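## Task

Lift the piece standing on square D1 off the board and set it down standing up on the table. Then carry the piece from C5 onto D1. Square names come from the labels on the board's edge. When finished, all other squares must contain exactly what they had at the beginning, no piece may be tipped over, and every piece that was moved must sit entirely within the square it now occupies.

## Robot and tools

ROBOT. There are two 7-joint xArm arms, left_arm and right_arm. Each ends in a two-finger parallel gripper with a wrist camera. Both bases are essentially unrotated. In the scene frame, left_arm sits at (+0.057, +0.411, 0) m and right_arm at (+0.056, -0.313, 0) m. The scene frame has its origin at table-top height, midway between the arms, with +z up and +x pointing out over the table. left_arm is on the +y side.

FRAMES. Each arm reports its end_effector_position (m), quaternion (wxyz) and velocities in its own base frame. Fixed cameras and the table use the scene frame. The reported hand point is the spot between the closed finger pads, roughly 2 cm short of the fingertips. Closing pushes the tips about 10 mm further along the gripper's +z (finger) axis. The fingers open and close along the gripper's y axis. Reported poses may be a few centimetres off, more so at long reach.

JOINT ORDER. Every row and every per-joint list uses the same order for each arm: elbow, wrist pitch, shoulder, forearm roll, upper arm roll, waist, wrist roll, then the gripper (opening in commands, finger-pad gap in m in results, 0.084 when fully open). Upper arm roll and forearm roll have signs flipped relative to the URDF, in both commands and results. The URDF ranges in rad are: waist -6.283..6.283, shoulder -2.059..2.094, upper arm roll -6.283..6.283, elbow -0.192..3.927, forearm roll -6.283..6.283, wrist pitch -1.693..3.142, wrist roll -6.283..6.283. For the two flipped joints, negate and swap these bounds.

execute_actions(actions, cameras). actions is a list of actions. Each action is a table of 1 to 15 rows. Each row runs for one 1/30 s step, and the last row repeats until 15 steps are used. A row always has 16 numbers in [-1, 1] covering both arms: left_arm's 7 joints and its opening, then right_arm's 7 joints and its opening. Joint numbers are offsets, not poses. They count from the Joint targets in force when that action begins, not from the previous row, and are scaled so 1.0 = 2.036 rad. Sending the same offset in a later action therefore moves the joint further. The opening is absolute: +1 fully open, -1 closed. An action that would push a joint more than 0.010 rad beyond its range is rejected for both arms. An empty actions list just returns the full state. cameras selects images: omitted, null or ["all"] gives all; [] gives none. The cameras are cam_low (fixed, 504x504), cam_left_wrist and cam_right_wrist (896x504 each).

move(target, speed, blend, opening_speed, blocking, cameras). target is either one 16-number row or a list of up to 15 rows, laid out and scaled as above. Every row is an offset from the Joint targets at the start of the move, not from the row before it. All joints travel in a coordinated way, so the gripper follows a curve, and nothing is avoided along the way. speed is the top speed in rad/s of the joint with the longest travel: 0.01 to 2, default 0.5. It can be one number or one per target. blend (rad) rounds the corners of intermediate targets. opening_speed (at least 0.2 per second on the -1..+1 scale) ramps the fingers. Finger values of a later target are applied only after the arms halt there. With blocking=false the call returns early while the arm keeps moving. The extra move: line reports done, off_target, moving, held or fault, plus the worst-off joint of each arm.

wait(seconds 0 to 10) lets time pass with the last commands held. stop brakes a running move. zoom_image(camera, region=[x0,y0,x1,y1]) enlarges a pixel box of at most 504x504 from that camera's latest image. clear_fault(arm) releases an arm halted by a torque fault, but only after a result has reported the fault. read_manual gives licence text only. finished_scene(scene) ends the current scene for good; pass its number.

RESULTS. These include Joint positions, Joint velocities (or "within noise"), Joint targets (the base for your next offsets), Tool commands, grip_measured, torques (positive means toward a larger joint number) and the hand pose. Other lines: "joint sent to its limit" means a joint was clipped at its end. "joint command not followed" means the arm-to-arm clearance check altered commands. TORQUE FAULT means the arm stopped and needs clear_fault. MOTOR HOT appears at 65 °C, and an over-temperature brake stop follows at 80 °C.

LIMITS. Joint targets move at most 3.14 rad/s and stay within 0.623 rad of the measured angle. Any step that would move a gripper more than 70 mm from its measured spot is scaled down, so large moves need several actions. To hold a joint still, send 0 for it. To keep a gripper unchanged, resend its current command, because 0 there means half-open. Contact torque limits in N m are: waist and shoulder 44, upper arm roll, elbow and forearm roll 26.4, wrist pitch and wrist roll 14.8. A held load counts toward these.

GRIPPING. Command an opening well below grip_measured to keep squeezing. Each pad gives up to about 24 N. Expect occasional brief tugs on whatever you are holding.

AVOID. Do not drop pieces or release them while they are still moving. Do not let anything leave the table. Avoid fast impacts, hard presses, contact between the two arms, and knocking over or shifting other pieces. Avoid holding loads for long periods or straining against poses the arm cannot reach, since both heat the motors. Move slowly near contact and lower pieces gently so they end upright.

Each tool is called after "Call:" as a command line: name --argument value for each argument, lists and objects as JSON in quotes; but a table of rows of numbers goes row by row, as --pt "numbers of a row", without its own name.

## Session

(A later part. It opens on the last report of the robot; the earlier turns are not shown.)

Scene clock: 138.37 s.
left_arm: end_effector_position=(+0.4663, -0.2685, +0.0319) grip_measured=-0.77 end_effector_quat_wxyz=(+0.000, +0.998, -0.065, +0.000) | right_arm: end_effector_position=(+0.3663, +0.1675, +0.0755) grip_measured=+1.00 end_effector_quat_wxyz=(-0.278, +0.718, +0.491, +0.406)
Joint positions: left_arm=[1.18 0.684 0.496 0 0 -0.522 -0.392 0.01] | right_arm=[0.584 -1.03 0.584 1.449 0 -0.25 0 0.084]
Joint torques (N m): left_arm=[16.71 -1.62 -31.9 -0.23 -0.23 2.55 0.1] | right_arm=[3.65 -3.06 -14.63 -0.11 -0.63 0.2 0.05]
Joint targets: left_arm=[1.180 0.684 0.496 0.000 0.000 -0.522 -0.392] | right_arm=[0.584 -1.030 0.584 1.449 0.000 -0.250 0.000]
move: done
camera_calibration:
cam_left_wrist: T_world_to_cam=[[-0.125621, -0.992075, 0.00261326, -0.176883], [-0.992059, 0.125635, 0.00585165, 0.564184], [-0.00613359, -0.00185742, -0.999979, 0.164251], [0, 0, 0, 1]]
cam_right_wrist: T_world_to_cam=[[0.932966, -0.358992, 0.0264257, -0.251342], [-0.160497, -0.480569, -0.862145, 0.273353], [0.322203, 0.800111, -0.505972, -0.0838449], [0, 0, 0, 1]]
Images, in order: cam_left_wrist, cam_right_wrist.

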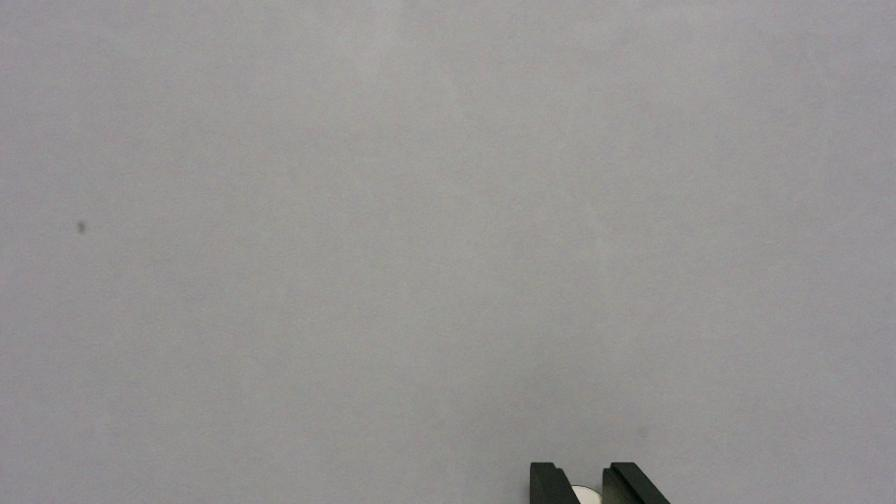

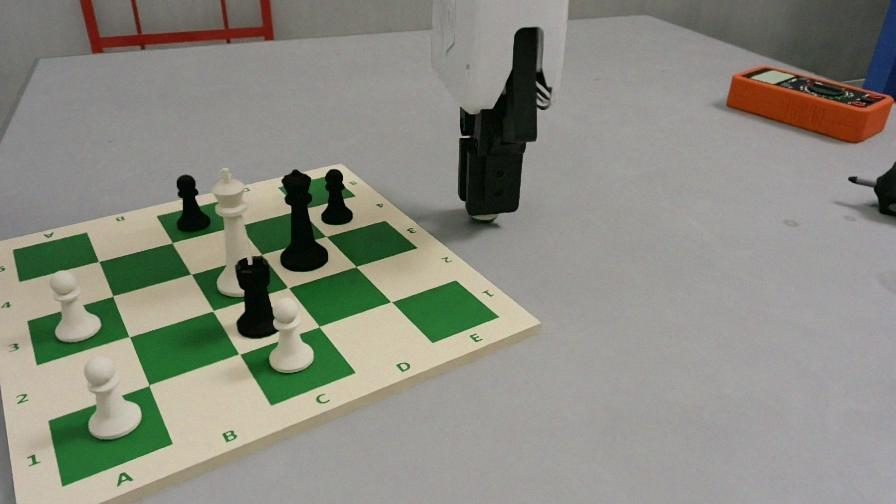

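Call:
move --target '[-0.00019, -0.003264, 0.003074, 0, 0, 0, 0, -1.0, 0, 0, 0, 0, 0, 0, 0, 1.0]' --speed 0.02 --cameras '["cam_right_wrist"]'

Call:
zoom_image --camera "cam_right_wrist" --region '[450, 180, 530, 240]'

Scene clock: 141.27 s.
left_arm: end_effector_position=(+0.4663, -0.2685, +0.0289) grip_measured=-0.77 end_effector_quat_wxyz=(+0.000, +0.998, -0.065, +0.000) | right_arm: end_effector_position=(+0.3663, +0.1675, +0.0755) grip_measured=+1.00 end_effector_quat_wxyz=(-0.278, +0.718, +0.491, +0.406)
Joint positions: left_arm=[1.179 0.678 0.502 0 0 -0.522 -0.392 0.01] | right_arm=[0.584 -1.03 0.584 1.449 0 -0.25 0 0.084]
Joint torques (N m): left_arm=[16.55 -1.68 -32.26 -0.27 -0.31 2.3 -0.04] | right_arm=[3.66 -3.23 -14.51 0.01 -0.54 0.06 0]
Joint targets: left_arm=[1.179 0.678 0.502 0.000 0.000 -0.522 -0.392] | right_arm=[0.584 -1.030 0.584 1.449 0.000 -0.250 0.000]
move: done
camera_calibration:
cam_right_wrist: T_world_to_cam=[[0.932966, -0.358993, 0.0264256, -0.251342], [-0.160497, -0.480569, -0.862145, 0.273353], [0.322203, 0.800111, -0.505971, -0.0838449], [0, 0, 0, 1]]
Images, in order: cam_right_wrist.

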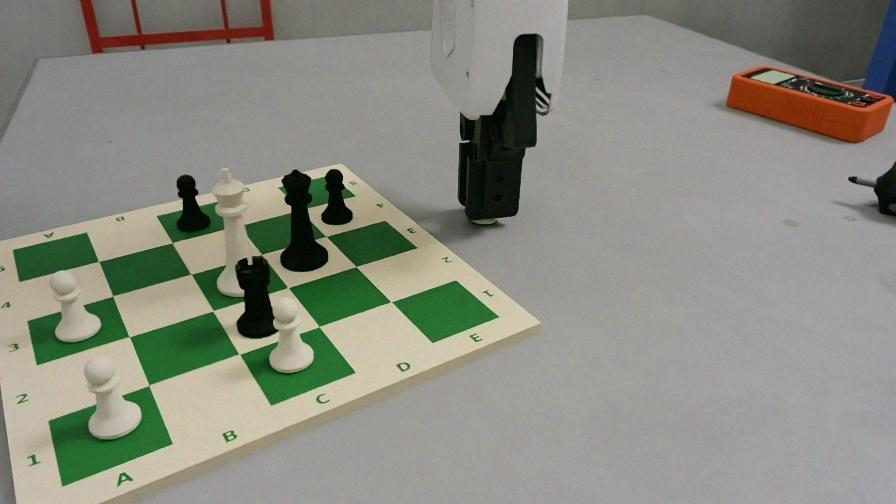

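Scaled by 6.300 from the camera's 896x504 image, which has a finer 1280x720 frame.

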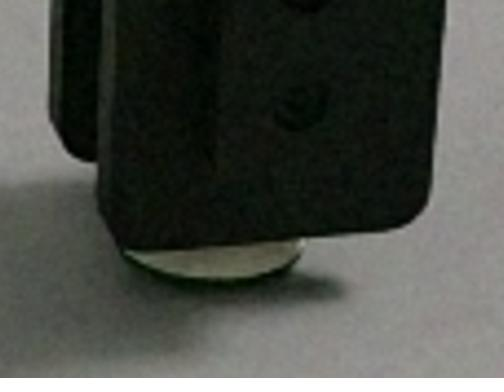

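Call:
move --target '[-0.000063, -0.001088, 0.001025, 0, 0, 0, 0, -1.0, 0, 0, 0, 0, 0, 0, 0, 1.0]' --speed 0.02 --cameras '["cam_right_wrist"]'

Call:
zoom_image --camera "cam_right_wrist" --region '[450, 180, 530, 240]'

Scene clock: 143.80 s.
left_arm: end_effector_position=(+0.4663, -0.2685, +0.0279) grip_measured=-0.77 end_effector_quat_wxyz=(+0.000, +0.998, -0.065, +0.000) | right_arm: end_effector_position=(+0.3663, +0.1675, +0.0755) grip_measured=+1.00 end_effector_quat_wxyz=(-0.278, +0.718, +0.491, +0.406)
Joint positions: left_arm=[1.179 0.676 0.504 0 0 -0.522 -0.392 0.01] | right_arm=[0.584 -1.03 0.584 1.449 0 -0.25 0 0.084]
Joint torques (N m): left_arm=[16.45 -1.79 -30.57 -0.26 -0.26 2.21 0.03] | right_arm=[3.7 -3.17 -14.5 -0.01 -0.38 0.07 0.04]
Joint targets: left_arm=[1.179 0.676 0.504 0.000 0.000 -0.522 -0.392] | right_arm=[0.584 -1.030 0.584 1.449 0.000 -0.250 0.000]
move: done
camera_calibration:
cam_right_wrist: T_world_to_cam=[[0.932966, -0.358993, 0.0264256, -0.251342], [-0.160497, -0.480569, -0.862145, 0.273353], [0.322203, 0.800111, -0.505971, -0.0838449], [0, 0, 0, 1]]
Images, in order: cam_right_wrist.

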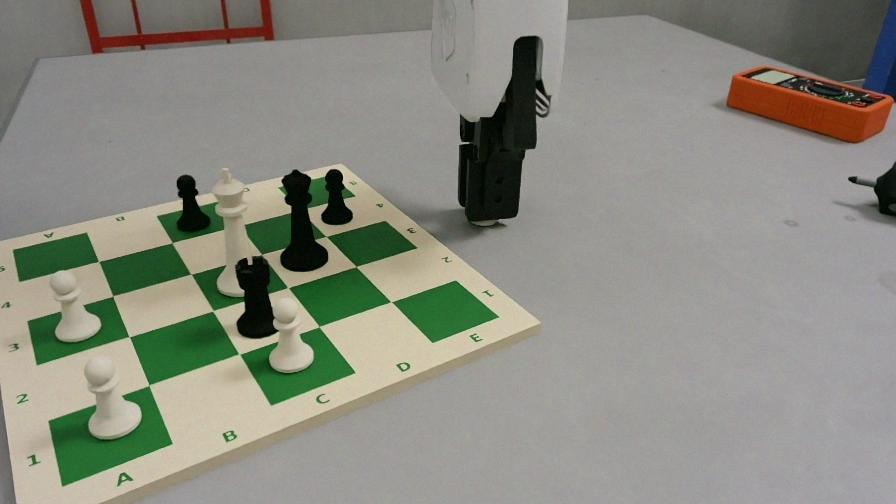

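Scaled by 6.300 from the camera's 896x504 image, which has a finer 1280x720 frame.

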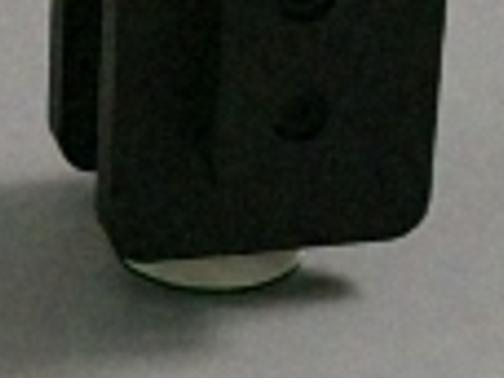

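Call:
move --target '[-0.000032, -0.000544, 0.000512, 0, 0, 0, 0, -1.0, 0, 0, 0, 0, 0, 0, 0, 1.0]' --speed 0.02 --cameras '["cam_right_wrist"]'

Call:
zoom_image --camera "cam_right_wrist" --region '[450, 180, 530, 240]'

Scene clock: 145.47 s.
left_arm: end_effector_position=(+0.4663, -0.2685, +0.0274) grip_measured=-0.77 end_effector_quat_wxyz=(+0.000, +0.998, -0.065, +0.000) | right_arm: end_effector_position=(+0.3663, +0.1675, +0.0755) grip_measured=+1.00 end_effector_quat_wxyz=(-0.278, +0.718, +0.491, +0.406)
Joint positions: left_arm=[1.179 0.674 0.505 0 0 -0.522 -0.392 0.01] | right_arm=[0.584 -1.03 0.584 1.449 0 -0.25 0 0.084]
Joint torques (N m): left_arm=[13.26 -1.92 -22.64 -0.22 -0.25 1.93 -0.02] | right_arm=[3.6 -3.17 -14.55 -0.07 -0.47 0.04 0.03]
Joint targets: left_arm=[1.179 0.674 0.505 0.000 0.000 -0.522 -0.392] | right_arm=[0.584 -1.030 0.584 1.449 0.000 -0.250 0.000]
move: done
camera_calibration:
cam_right_wrist: T_world_to_cam=[[0.932966, -0.358994, 0.0264255, -0.251342], [-0.160497, -0.480569, -0.862145, 0.273353], [0.322204, 0.800111, -0.505972, -0.0838449], [0, 0, 0, 1]]
Images, in order: cam_right_wrist.

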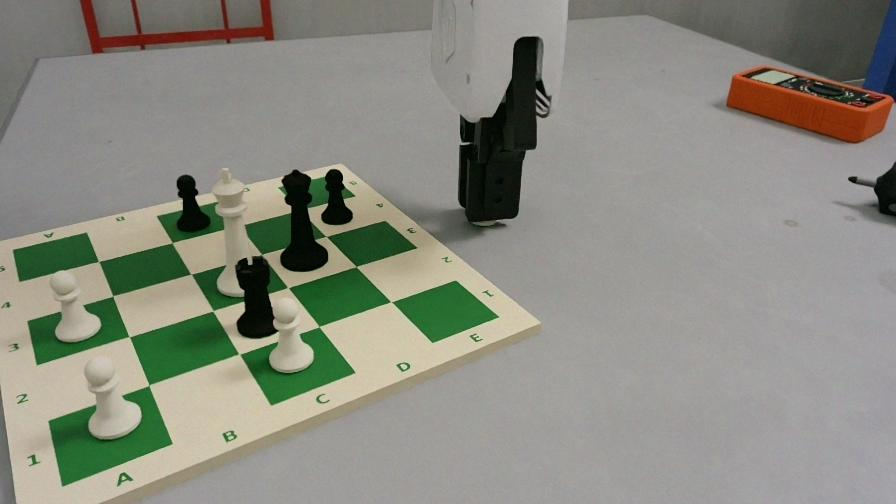

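Scaled by 6.300 from the camera's 896x504 image, which has a finer 1280x720 frame.

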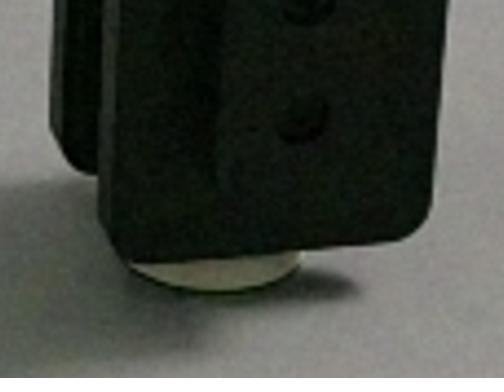

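Call:
move --pt "0.000025 0.000435 -0.00041 0 0 0 0 -1.0 0 0 0 0 0 0 0 1.0" --pt "0.000025 0.000435 -0.00041 0 0 0 0 0.0 0 0 0 0 0 0 0 1.0" --speed 0.05 --opening_speed 0.6 --cameras '["cam_right_wrist", "cam_left_wrist"]'

Call:
zoom_image --camera "cam_right_wrist" --region '[450, 160, 550, 240]'

Scene clock: 149.63 s.
left_arm: end_effector_position=(+0.4663, -0.2685, +0.0278) grip_measured=-0.01 end_effector_quat_wxyz=(+0.000, +0.998, -0.065, +0.000) | right_arm: end_effector_position=(+0.3663, +0.1675, +0.0755) grip_measured=+1.00 end_effector_quat_wxyz=(-0.278, +0.718, +0.491, +0.406)
Joint positions: left_arm=[1.179 0.675 0.504 0 0 -0.522 -0.392 0.044] | right_arm=[0.584 -1.03 0.584 1.449 0 -0.25 0 0.084]
Joint torques (N m): left_arm=[17.9 -1.38 -35.26 -0.35 -0.15 1.53 -0.03] | right_arm=[3.66 -3.19 -14.42 -0.08 -0.4 0.13 -0.05]
Joint targets: left_arm=[1.179 0.675 0.504 0.000 0.000 -0.522 -0.392] | right_arm=[0.584 -1.030 0.584 1.449 0.000 -0.250 0.000]
move: done
camera_calibration:
cam_left_wrist: T_world_to_cam=[[-0.125601, -0.992077, 0.0025855, -0.176875], [-0.992061, 0.125615, 0.00592014, 0.564191], [-0.00619801, -0.0018214, -0.999979, 0.160158], [0, 0, 0, 1]]
cam_right_wrist: T_world_to_cam=[[0.932966, -0.358993, 0.0264256, -0.251342], [-0.160497, -0.480569, -0.862145, 0.273353], [0.322204, 0.800111, -0.505972, -0.0838448], [0, 0, 0, 1]]
Images, in order: cam_left_wrist, cam_right_wrist.

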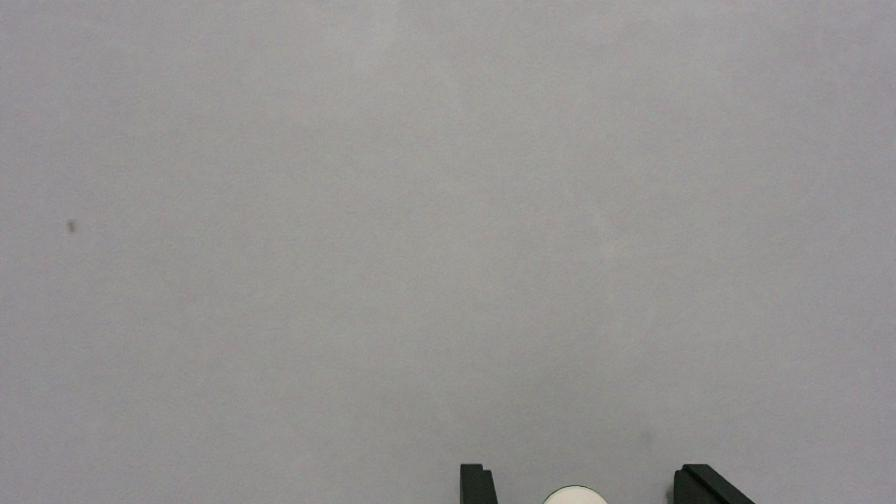

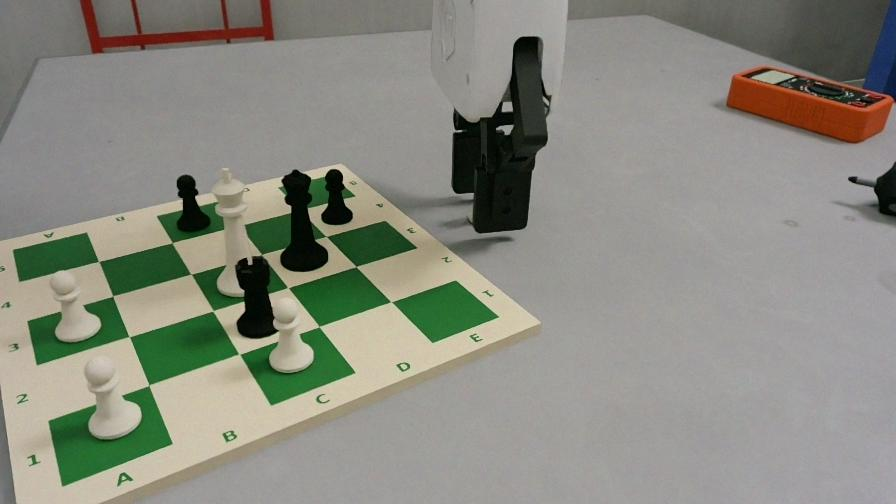

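Scaled by 5.040 from the camera's 896x504 image, which has a finer 1280x720 frame.

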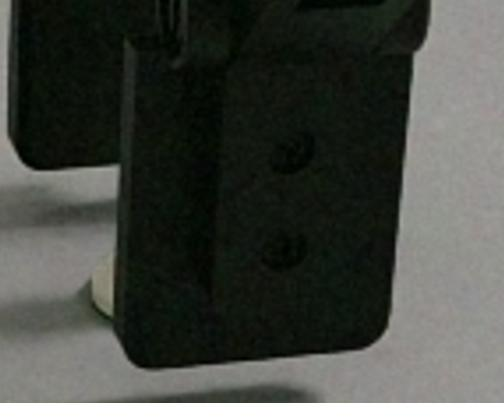

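Call:
move --pt "0.016395 0.082534 -0.066135 0 0 0 0 0.0 0 0 0 0 0 0 0 1.0" --pt "-0.286863 0.011401 -0.298259 0 0 -0.066145 -0.066145 0.0 0 0 0 0 0 0 0 1.0" --speed '[0.25, 0.4]' --blend '[0.02, 0]' --cameras '["cam_right_wrist", "cam_left_wrist"]'

Call:
zoom_image --camera "cam_left_wrist" --region '[430, 364, 700, 504]'

Call:
zoom_image --camera "cam_right_wrist" --region '[440, 160, 540, 240]'

Scene clock: 162.20 s.
left_arm: end_effector_position=(+0.2990, -0.2306, +0.0999) grip_measured=-0.01 end_effector_quat_wxyz=(+0.000, +0.998, -0.065, +0.000) | right_arm: end_effector_position=(+0.3663, +0.1675, +0.0755) grip_measured=+1.00 end_effector_quat_wxyz=(-0.278, +0.718, +0.491, +0.406)
Joint positions: left_arm=[0.595 0.698 -0.103 0 0 -0.657 -0.527 0.044] | right_arm=[0.584 -1.03 0.584 1.449 0 -0.25 0 0.084]
Joint torques (N m): left_arm=[16.64 -1.55 -20.02 -0.31 -0.89 -2.25 -0.27] | right_arm=[3.62 -3.16 -14.6 -0.05 -0.46 -0.05 0.03]
Joint targets: left_arm=[0.595 0.698 -0.103 0.000 0.000 -0.657 -0.527] | right_arm=[0.584 -1.030 0.584 1.449 0.000 -0.250 0.000]
move: done
camera_calibration:
cam_left_wrist: T_world_to_cam=[[-0.125643, -0.992073, 0.0023316, -0.160504], [-0.992057, 0.125654, 0.00581371, 0.393106], [-0.00606059, -0.00158263, -0.99998, 0.231284], [0, 0, 0, 1]]
cam_right_wrist: T_world_to_cam=[[0.932966, -0.358994, 0.0264255, -0.251342], [-0.160497, -0.480569, -0.862145, 0.273353], [0.322204, 0.800111, -0.505972, -0.0838448], [0, 0, 0, 1]]
Images, in order: cam_left_wrist, cam_right_wrist.

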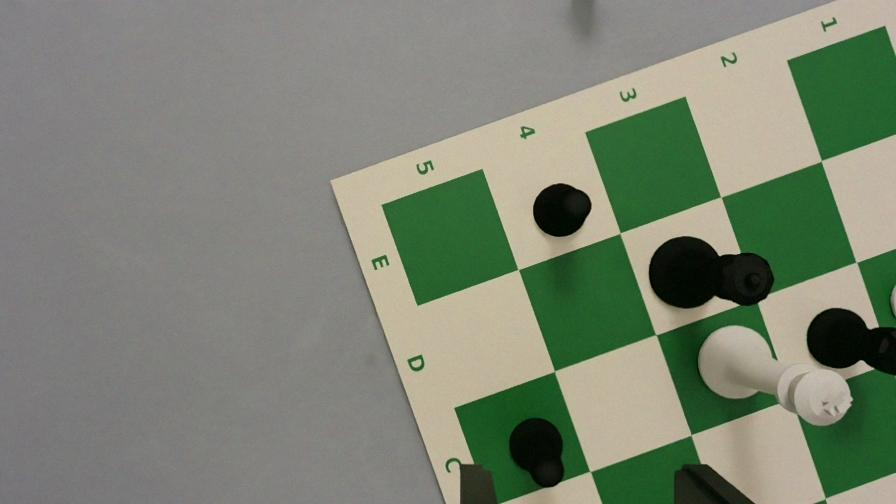

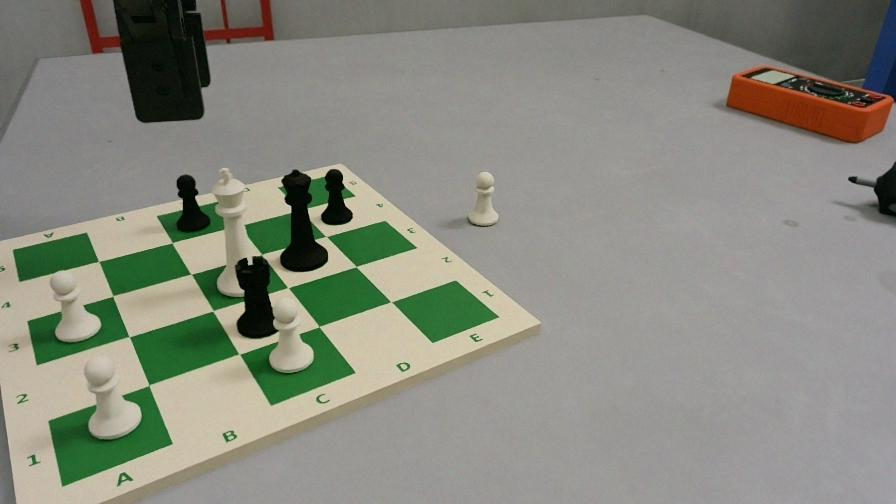

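Scaled by 1.867 from the camera's 896x504 image, which has a finer 1280x720 frame.

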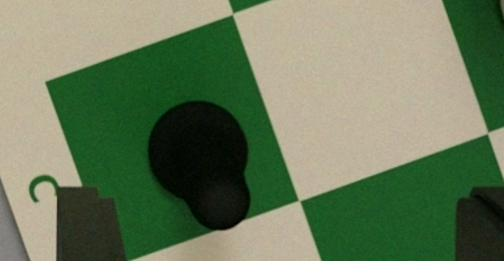

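Scaled by 5.040 from the camera's 896x504 image, which has a finer 1280x720 frame.

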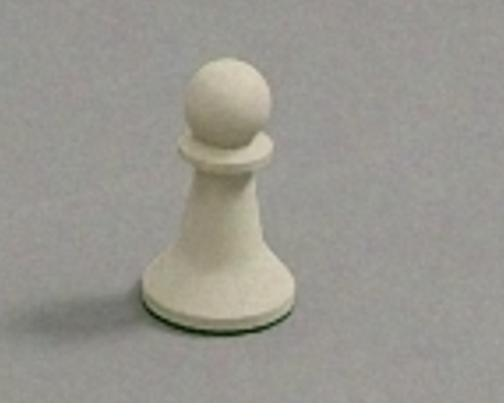

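Call:
move --target '[-0.022042, -0.110837, 0.088794, 0, 0, -0.000305, -0.000305, 0.0, 0, 0, 0, 0, 0, 0, 0, 1.0]' --speed 0.2 --cameras '["cam_right_wrist", "cam_left_wrist"]'

Call:
zoom_image --camera "cam_right_wrist" --region '[130, 130, 250, 250]'

Scene clock: 168.57 s.
left_arm: end_effector_position=(+0.2976, -0.2298, +0.0339) grip_measured=-0.01 end_effector_quat_wxyz=(+0.000, +0.998, -0.065, +0.000) | right_arm: end_effector_position=(+0.3663, +0.1675, +0.0755) grip_measured=+1.00 end_effector_quat_wxyz=(-0.278, +0.718, +0.491, +0.406)
Joint positions: left_arm=[0.55 0.473 0.078 0 0 -0.657 -0.527 0.044] | right_arm=[0.584 -1.03 0.584 1.449 0 -0.25 0 0.084]
Joint torques (N m): left_arm=[14.24 -1.65 -18.75 -0.34 -0.34 -2.17 -0.01] | right_arm=[3.68 -3.2 -14.6 0 -0.34 0.07 0.06]
Joint targets: left_arm=[0.550 0.473 0.078 0.000 0.000 -0.657 -0.527] | right_arm=[0.584 -1.030 0.584 1.449 0.000 -0.250 0.000]
move: done
camera_calibration:
cam_left_wrist: T_world_to_cam=[[-0.125637, -0.992073, 0.00239806, -0.159746], [-0.992058, 0.125649, 0.00580409, 0.391976], [-0.00605939, -0.0016498, -0.99998, 0.165315], [0, 0, 0, 1]]
cam_right_wrist: T_world_to_cam=[[0.932966, -0.358994, 0.0264256, -0.251342], [-0.160497, -0.480569, -0.862145, 0.273353], [0.322204, 0.800111, -0.505972, -0.0838448], [0, 0, 0, 1]]
Images, in order: cam_left_wrist, cam_right_wrist.

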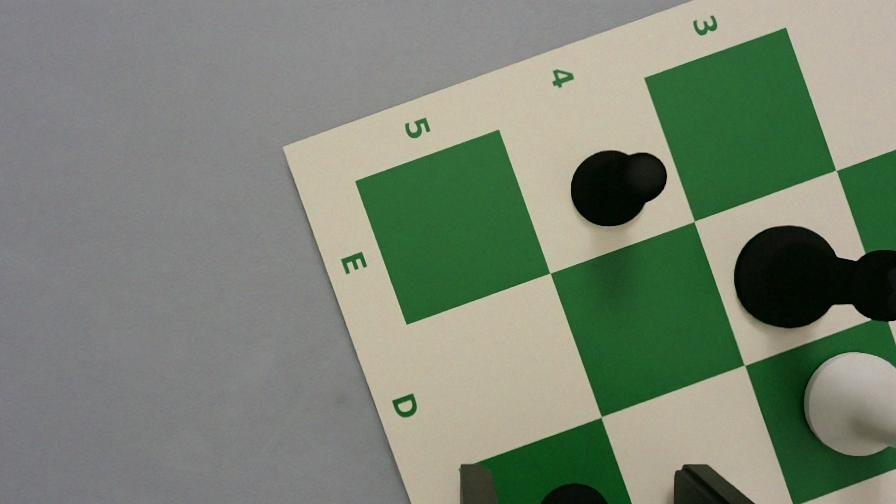

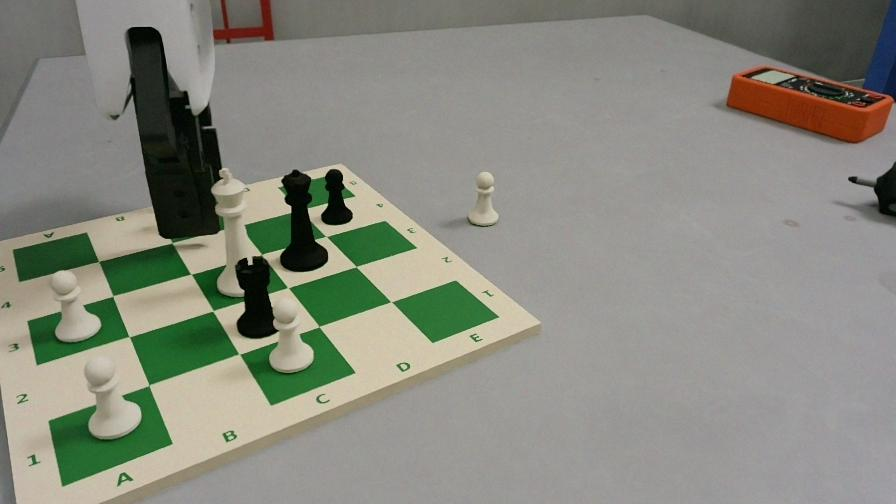

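Scaled by 4.200 from the camera's 896x504 image, which has a finer 1280x720 frame.

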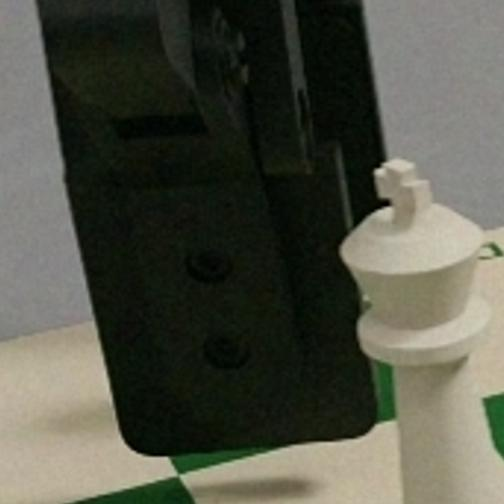

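Call:
move --target '[0, 0, 0, 0, 0, 0, 0, -1.0, 0, 0, 0, 0, 0, 0, 0, 1.0]' --opening_speed 0.5 --cameras '["cam_right_wrist", "cam_left_wrist"]'

Call:
zoom_image --camera "cam_right_wrist" --region '[130, 150, 250, 250]'

Scene clock: 171.43 s.
left_arm: end_effector_position=(+0.2976, -0.2298, +0.0339) grip_measured=-0.78 end_effector_quat_wxyz=(+0.000, +0.998, -0.065, +0.000) | right_arm: end_effector_position=(+0.3663, +0.1675, +0.0755) grip_measured=+1.00 end_effector_quat_wxyz=(-0.278, +0.718, +0.491, +0.406)
Joint positions: left_arm=[0.55 0.473 0.078 0 0 -0.657 -0.527 0.01] | right_arm=[0.584 -1.03 0.584 1.449 0 -0.25 0 0.084]
Joint torques (N m): left_arm=[14.76 -1.26 -19.5 -0.14 -0.35 -2.13 -0.04] | right_arm=[3.64 -3.17 -14.59 0.02 -0.45 -0.13 0.02]
Joint targets: left_arm=[0.550 0.473 0.078 0.000 0.000 -0.657 -0.527] | right_arm=[0.584 -1.030 0.584 1.449 0.000 -0.250 0.000]
move: done
camera_calibration:
cam_left_wrist: T_world_to_cam=[[-0.125637, -0.992073, 0.00238203, -0.15974], [-0.992058, 0.125649, 0.00583144, 0.391967], [-0.00608452, -0.00163046, -0.99998, 0.165314], [0, 0, 0, 1]]
cam_right_wrist: T_world_to_cam=[[0.932966, -0.358994, 0.0264256, -0.251342], [-0.160497, -0.480569, -0.862145, 0.273353], [0.322204, 0.800111, -0.505972, -0.0838448], [0, 0, 0, 1]]
Images, in order: cam_left_wrist, cam_right_wrist.

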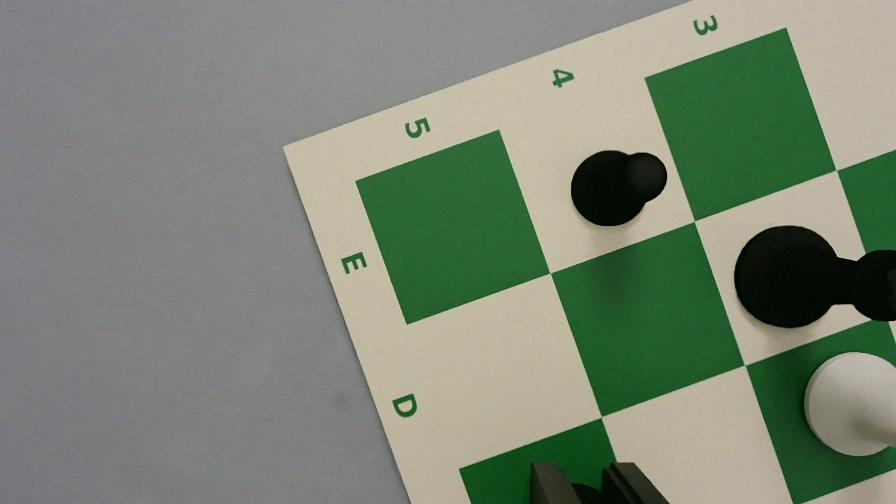

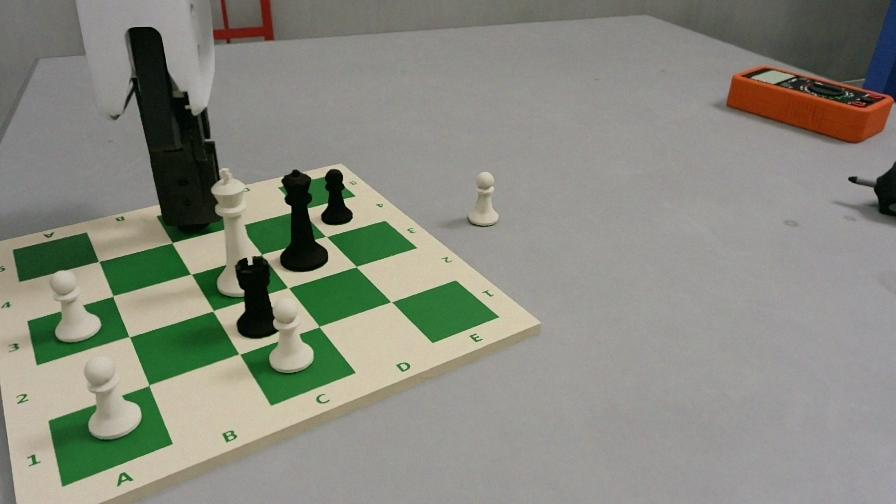

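Scaled by 4.200 from the camera's 896x504 image, which has a finer 1280x720 frame.

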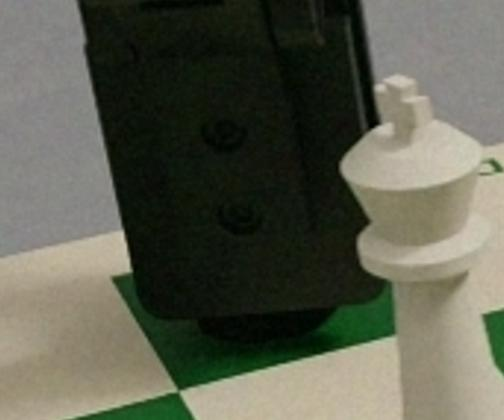

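Call:
move --pt "0.027069 0.135586 -0.108517 0 0 0 0 -1.0 0 0 0 0 0 0 0 1.0" --pt "0.293284 0.187998 0.105286 0 0 -0.060702 -0.060702 -1.0 0 0 0 0 0 0 0 1.0" --pt "0.271416 0.097748 0.173668 0 0 -0.060702 -0.060702 -1.0 0 0 0 0 0 0 0 1.0" --speed '[0.2, 0.3, 0.12]' --blend '[0.02, 0.02, 0]' --cameras '["cam_right_wrist", "cam_left_wrist"]'

Call:
zoom_image --camera "cam_right_wrist" --region '[310, 260, 450, 380]'

Call:
zoom_image --camera "cam_left_wrist" --region '[430, 364, 700, 504]'

Scene clock: 183.00 s.
left_arm: end_effector_position=(+0.3692, -0.3661, +0.0399) grip_measured=-0.78 end_effector_quat_wxyz=(+0.000, +0.998, -0.065, +0.000) | right_arm: end_effector_position=(+0.3663, +0.1675, +0.0755) grip_measured=+1.00 end_effector_quat_wxyz=(-0.278, +0.718, +0.491, +0.406)
Joint positions: left_arm=[1.103 0.672 0.431 0 0 -0.781 -0.651 0.01] | right_arm=[0.584 -1.03 0.584 1.449 0 -0.25 0 0.084]
Joint torques (N m): left_arm=[16.5 -1.63 -30.39 -0.35 -0.01 -2.26 0] | right_arm=[3.63 -3.22 -14.33 0.13 -0.42 0.17 0]
Joint targets: left_arm=[1.103 0.672 0.431 0.000 0.000 -0.781 -0.651] | right_arm=[0.584 -1.030 0.584 1.449 0.000 -0.250 0.000]
move: done
camera_calibration:
cam_left_wrist: T_world_to_cam=[[-0.125608, -0.992077, 0.00252732, -0.286], [-0.992061, 0.125621, 0.00591275, 0.48008], [-0.00618339, -0.00176457, -0.999979, 0.171514], [0, 0, 0, 1]]
cam_right_wrist: T_world_to_cam=[[0.932966, -0.358994, 0.0264254, -0.251342], [-0.160498, -0.480569, -0.862145, 0.273353], [0.322204, 0.800111, -0.505972, -0.0838448], [0, 0, 0, 1]]
Images, in order: cam_left_wrist, cam_right_wrist.

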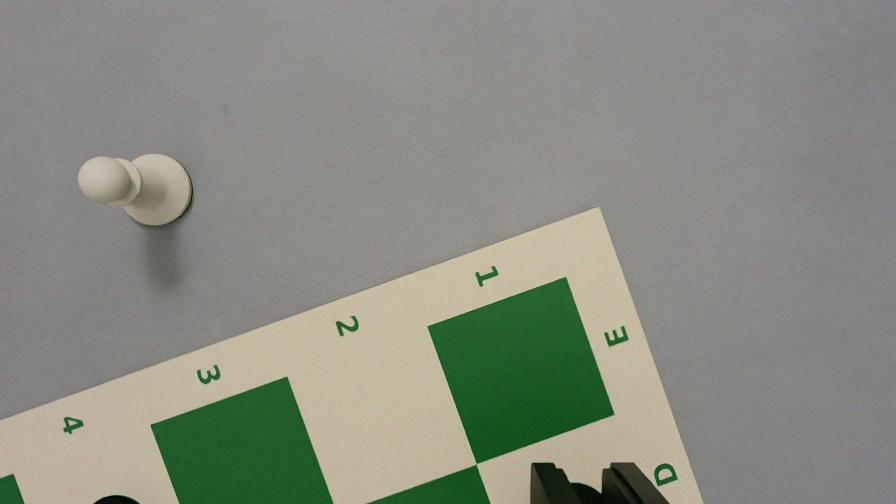

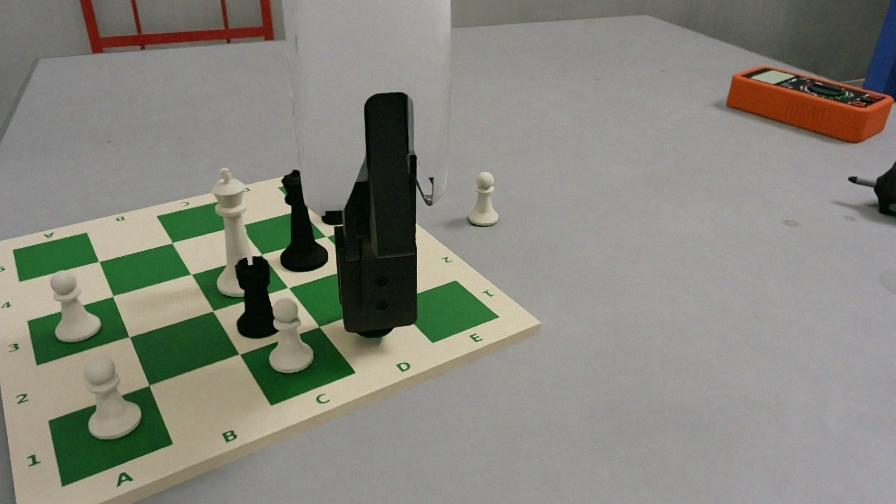

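Scaled by 3.600 from the camera's 896x504 image, which has a finer 1280x720 frame.

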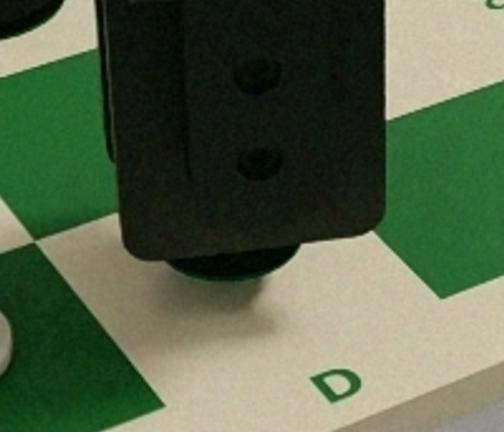

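Scaled by 1.867 from the camera's 896x504 image, which has a finer 1280x720 frame.

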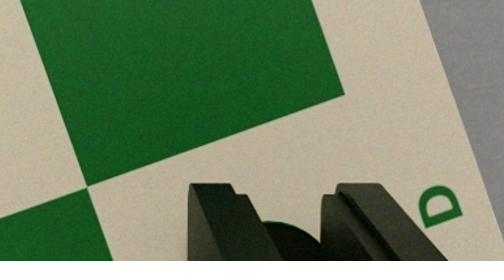

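Call:
move --target '[-0.000405, -0.00458, 0.004175, 0, 0, 0, 0, -1.0, 0, 0, 0, 0, 0, 0, 0, 1.0]' --speed 0.03 --cameras '["cam_right_wrist"]'

Call:
zoom_image --camera "cam_right_wrist" --region '[330, 290, 430, 370]'

Scene clock: 186.53 s.
left_arm: end_effector_position=(+0.3692, -0.3661, +0.0359) grip_measured=-0.78 end_effector_quat_wxyz=(+0.000, +0.998, -0.065, +0.000) | right_arm: end_effector_position=(+0.3663, +0.1675, +0.0755) grip_measured=+1.00 end_effector_quat_wxyz=(-0.278, +0.718, +0.491, +0.406)
Joint positions: left_arm=[1.102 0.663 0.44 0 0 -0.781 -0.651 0.01] | right_arm=[0.584 -1.03 0.584 1.449 0 -0.25 0 0.084]
Joint torques (N m): left_arm=[16.49 -1.7 -30.3 -0.27 0.14 -1.95 0.19] | right_arm=[3.64 -3.22 -14.56 0.08 -0.46 0.09 0.02]
Joint targets: left_arm=[1.102 0.663 0.440 0.000 0.000 -0.781 -0.651] | right_arm=[0.584 -1.030 0.584 1.449 0.000 -0.250 0.000]
move: done
camera_calibration:
cam_right_wrist: T_world_to_cam=[[0.932966, -0.358994, 0.0264254, -0.251342], [-0.160498, -0.480569, -0.862145, 0.273353], [0.322204, 0.800111, -0.505972, -0.0838448], [0, 0, 0, 1]]
Images, in order: cam_right_wrist.

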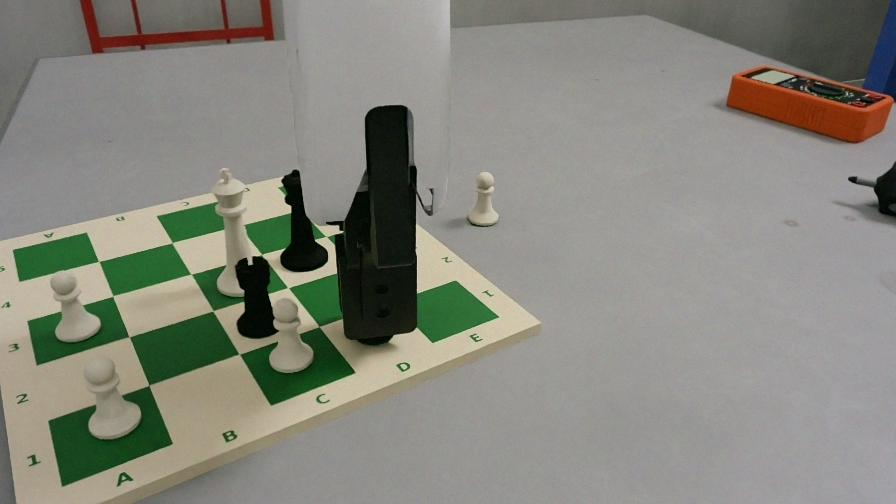

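Scaled by 5.040 from the camera's 896x504 image, which has a finer 1280x720 frame.

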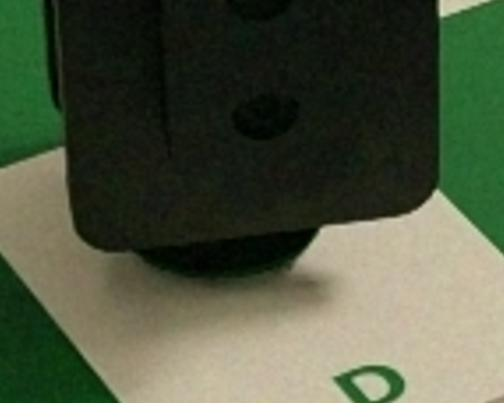

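Call:
move --target '[-0.000121, -0.001374, 0.001252, 0, 0, 0, 0, -1.0, 0, 0, 0, 0, 0, 0, 0, 1.0]' --speed 0.02 --cameras '["cam_right_wrist"]'

Call:
zoom_image --camera "cam_right_wrist" --region '[330, 290, 430, 370]'

Scene clock: 188.03 s.
left_arm: end_effector_position=(+0.3692, -0.3661, +0.0347) grip_measured=-0.78 end_effector_quat_wxyz=(+0.000, +0.998, -0.065, +0.000) | right_arm: end_effector_position=(+0.3663, +0.1675, +0.0755) grip_measured=+1.00 end_effector_quat_wxyz=(-0.278, +0.718, +0.491, +0.406)
Joint positions: left_arm=[1.102 0.66 0.442 0 0 -0.781 -0.651 0.01] | right_arm=[0.584 -1.03 0.584 1.449 0 -0.25 0 0.084]
Joint torques (N m): left_arm=[16.47 -1.63 -30.45 -0.25 0.28 -1.89 0.12] | right_arm=[3.68 -3.29 -14.42 0.05 -0.46 0.11 0.02]
Joint targets: left_arm=[1.102 0.660 0.442 0.000 0.000 -0.781 -0.651] | right_arm=[0.584 -1.030 0.584 1.449 0.000 -0.250 0.000]
move: done
camera_calibration:
cam_right_wrist: T_world_to_cam=[[0.932966, -0.358994, 0.0264257, -0.251342], [-0.160497, -0.480569, -0.862145, 0.273353], [0.322204, 0.800111, -0.505972, -0.0838448], [0, 0, 0, 1]]
Images, in order: cam_right_wrist.

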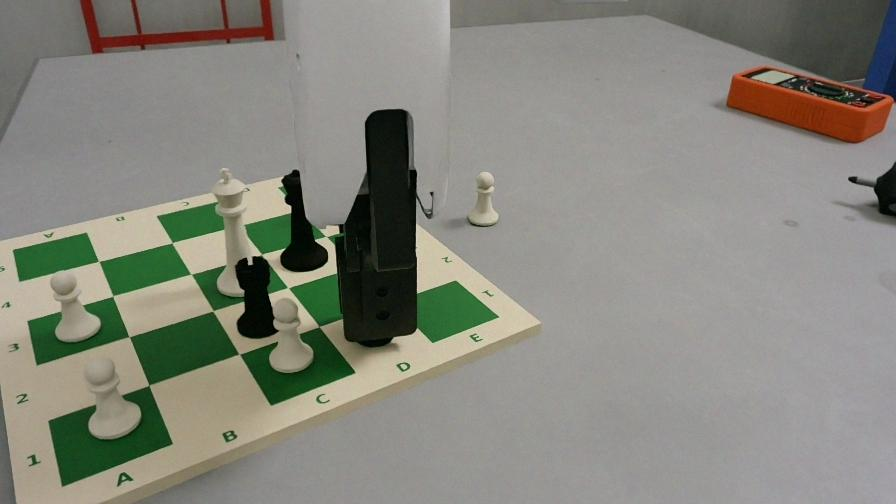

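Scaled by 5.040 from the camera's 896x504 image, which has a finer 1280x720 frame.

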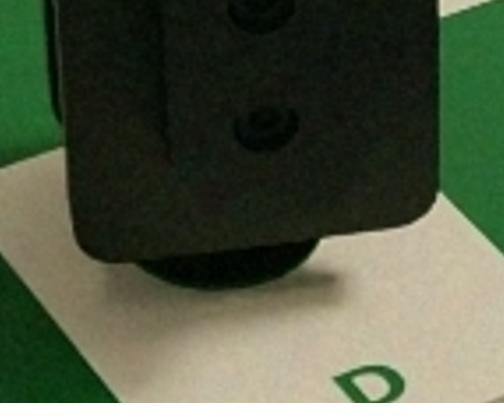

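Call:
move --target '[-0.000081, -0.000916, 0.000835, 0, 0, 0, 0, -1.0, 0, 0, 0, 0, 0, 0, 0, 1.0]' --speed 0.02 --cameras '["cam_right_wrist"]'

Call:
zoom_image --camera "cam_right_wrist" --region '[330, 290, 430, 370]'

Scene clock: 189.40 s.
left_arm: end_effector_position=(+0.3692, -0.3662, +0.0340) grip_measured=-0.78 end_effector_quat_wxyz=(+0.000, +0.998, -0.065, +0.000) | right_arm: end_effector_position=(+0.3663, +0.1675, +0.0755) grip_measured=+1.00 end_effector_quat_wxyz=(-0.278, +0.718, +0.491, +0.406)
Joint positions: left_arm=[1.102 0.658 0.444 0 0 -0.781 -0.651 0.01] | right_arm=[0.584 -1.03 0.584 1.449 0 -0.25 0 0.084]
Joint torques (N m): left_arm=[12.46 -1.75 -20.71 -0.11 -0.08 -1.71 0.08] | right_arm=[3.7 -3.23 -14.38 0.08 -0.5 0.06 -0.03]
Joint targets: left_arm=[1.102 0.658 0.444 0.000 0.000 -0.781 -0.651] | right_arm=[0.584 -1.030 0.584 1.449 0.000 -0.250 0.000]
move: done
camera_calibration:
cam_right_wrist: T_world_to_cam=[[0.932966, -0.358994, 0.0264255, -0.251342], [-0.160497, -0.480569, -0.862145, 0.273353], [0.322204, 0.800111, -0.505972, -0.0838448], [0, 0, 0, 1]]
Images, in order: cam_right_wrist.

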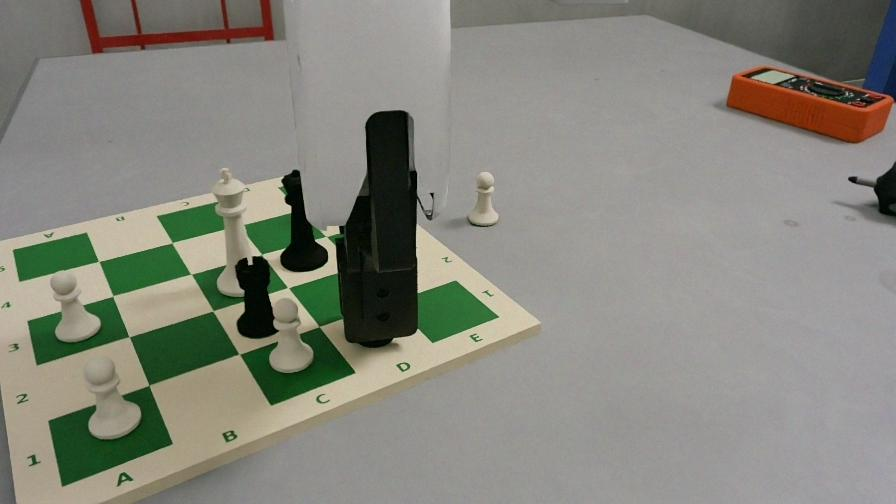

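Scaled by 5.040 from the camera's 896x504 image, which has a finer 1280x720 frame.

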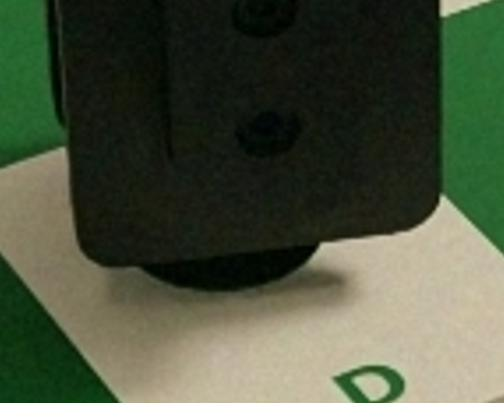

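Call:
move --pt "0.00004 0.000458 -0.000417 0 0 0 0 -1.0 0 0 0 0 0 0 0 1.0" --pt "0.00004 0.000458 -0.000417 0 0 0 0 0.0 0 0 0 0 0 0 0 1.0" --pt "0.015989 0.078521 -0.062531 0 0 0 0 0.0 0 0 0 0 0 0 0 1.0" --speed '[0.05, 0.05, 0.2]' --opening_speed 0.6 --cameras '["cam_right_wrist", "cam_left_wrist"]'

Call:
zoom_image --camera "cam_right_wrist" --region '[300, 150, 520, 370]'

Call:
zoom_image --camera "cam_left_wrist" --region '[430, 364, 700, 504]'

Scene clock: 195.03 s.
left_arm: end_effector_position=(+0.3692, -0.3661, +0.0998) grip_measured=-0.01 end_effector_quat_wxyz=(+0.000, +0.998, -0.065, +0.000) | right_arm: end_effector_position=(+0.3663, +0.1675, +0.0755) grip_measured=+1.00 end_effector_quat_wxyz=(-0.278, +0.718, +0.491, +0.406)
Joint positions: left_arm=[1.134 0.818 0.317 0 0 -0.781 -0.651 0.044] | right_arm=[0.584 -1.03 0.584 1.449 0 -0.25 0 0.084]
Joint torques (N m): left_arm=[19.43 -1 -32.59 -0.3 -0.21 -1.62 0.15] | right_arm=[3.72 -3.24 -14.59 0.14 -0.44 -0.02 0.08]
Joint targets: left_arm=[1.134 0.818 0.317 0.000 0.000 -0.781 -0.651] | right_arm=[0.584 -1.030 0.584 1.449 0.000 -0.250 0.000]
move: done
camera_calibration:
cam_left_wrist: T_world_to_cam=[[-0.125648, -0.992072, 0.00244548, -0.28612], [-0.992055, 0.125661, 0.00596851, 0.479731], [-0.00622849, -0.00167612, -0.999979, 0.231495], [0, 0, 0, 1]]
cam_right_wrist: T_world_to_cam=[[0.932966, -0.358994, 0.0264256, -0.251342], [-0.160497, -0.480569, -0.862145, 0.273353], [0.322204, 0.800111, -0.505972, -0.0838448], [0, 0, 0, 1]]
Images, in order: cam_left_wrist, cam_right_wrist.

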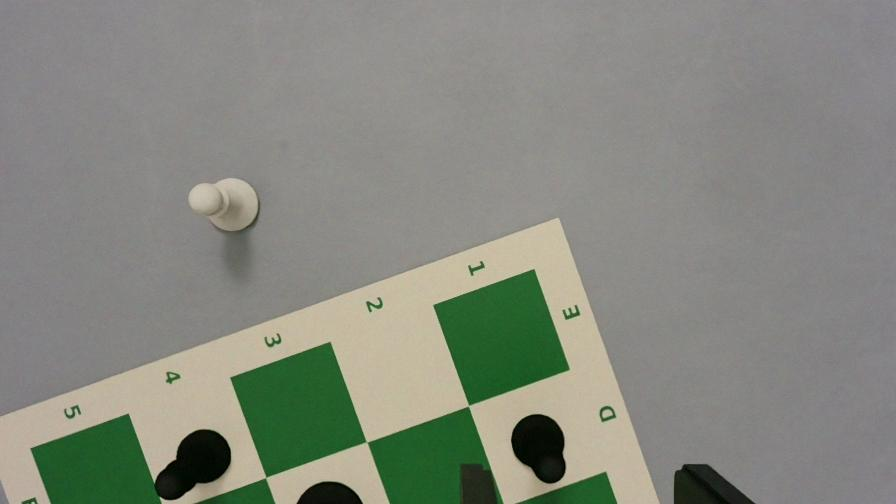

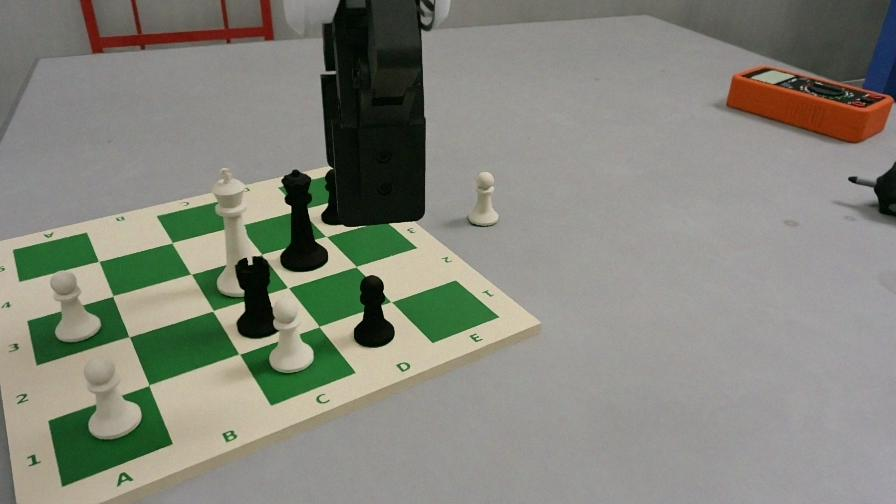

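Scaled by 2.291 from the camera's 896x504 image, which has a finer 1280x720 frame.

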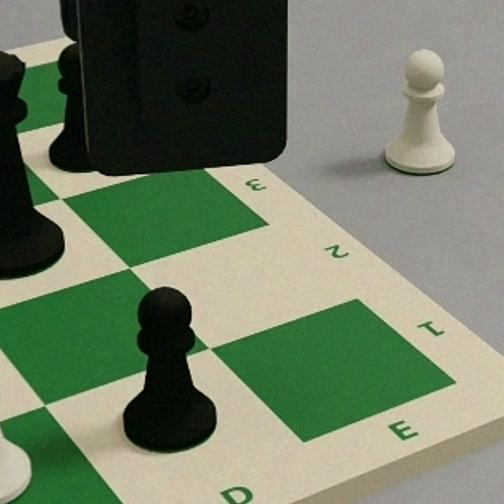

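Scaled by 1.867 from the camera's 896x504 image, which has a finer 1280x720 frame.

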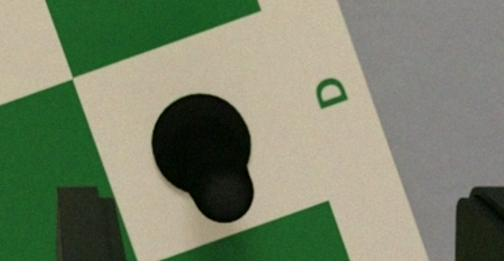

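Call:
finished_scene --scene 1

The scene is finished: the task was done.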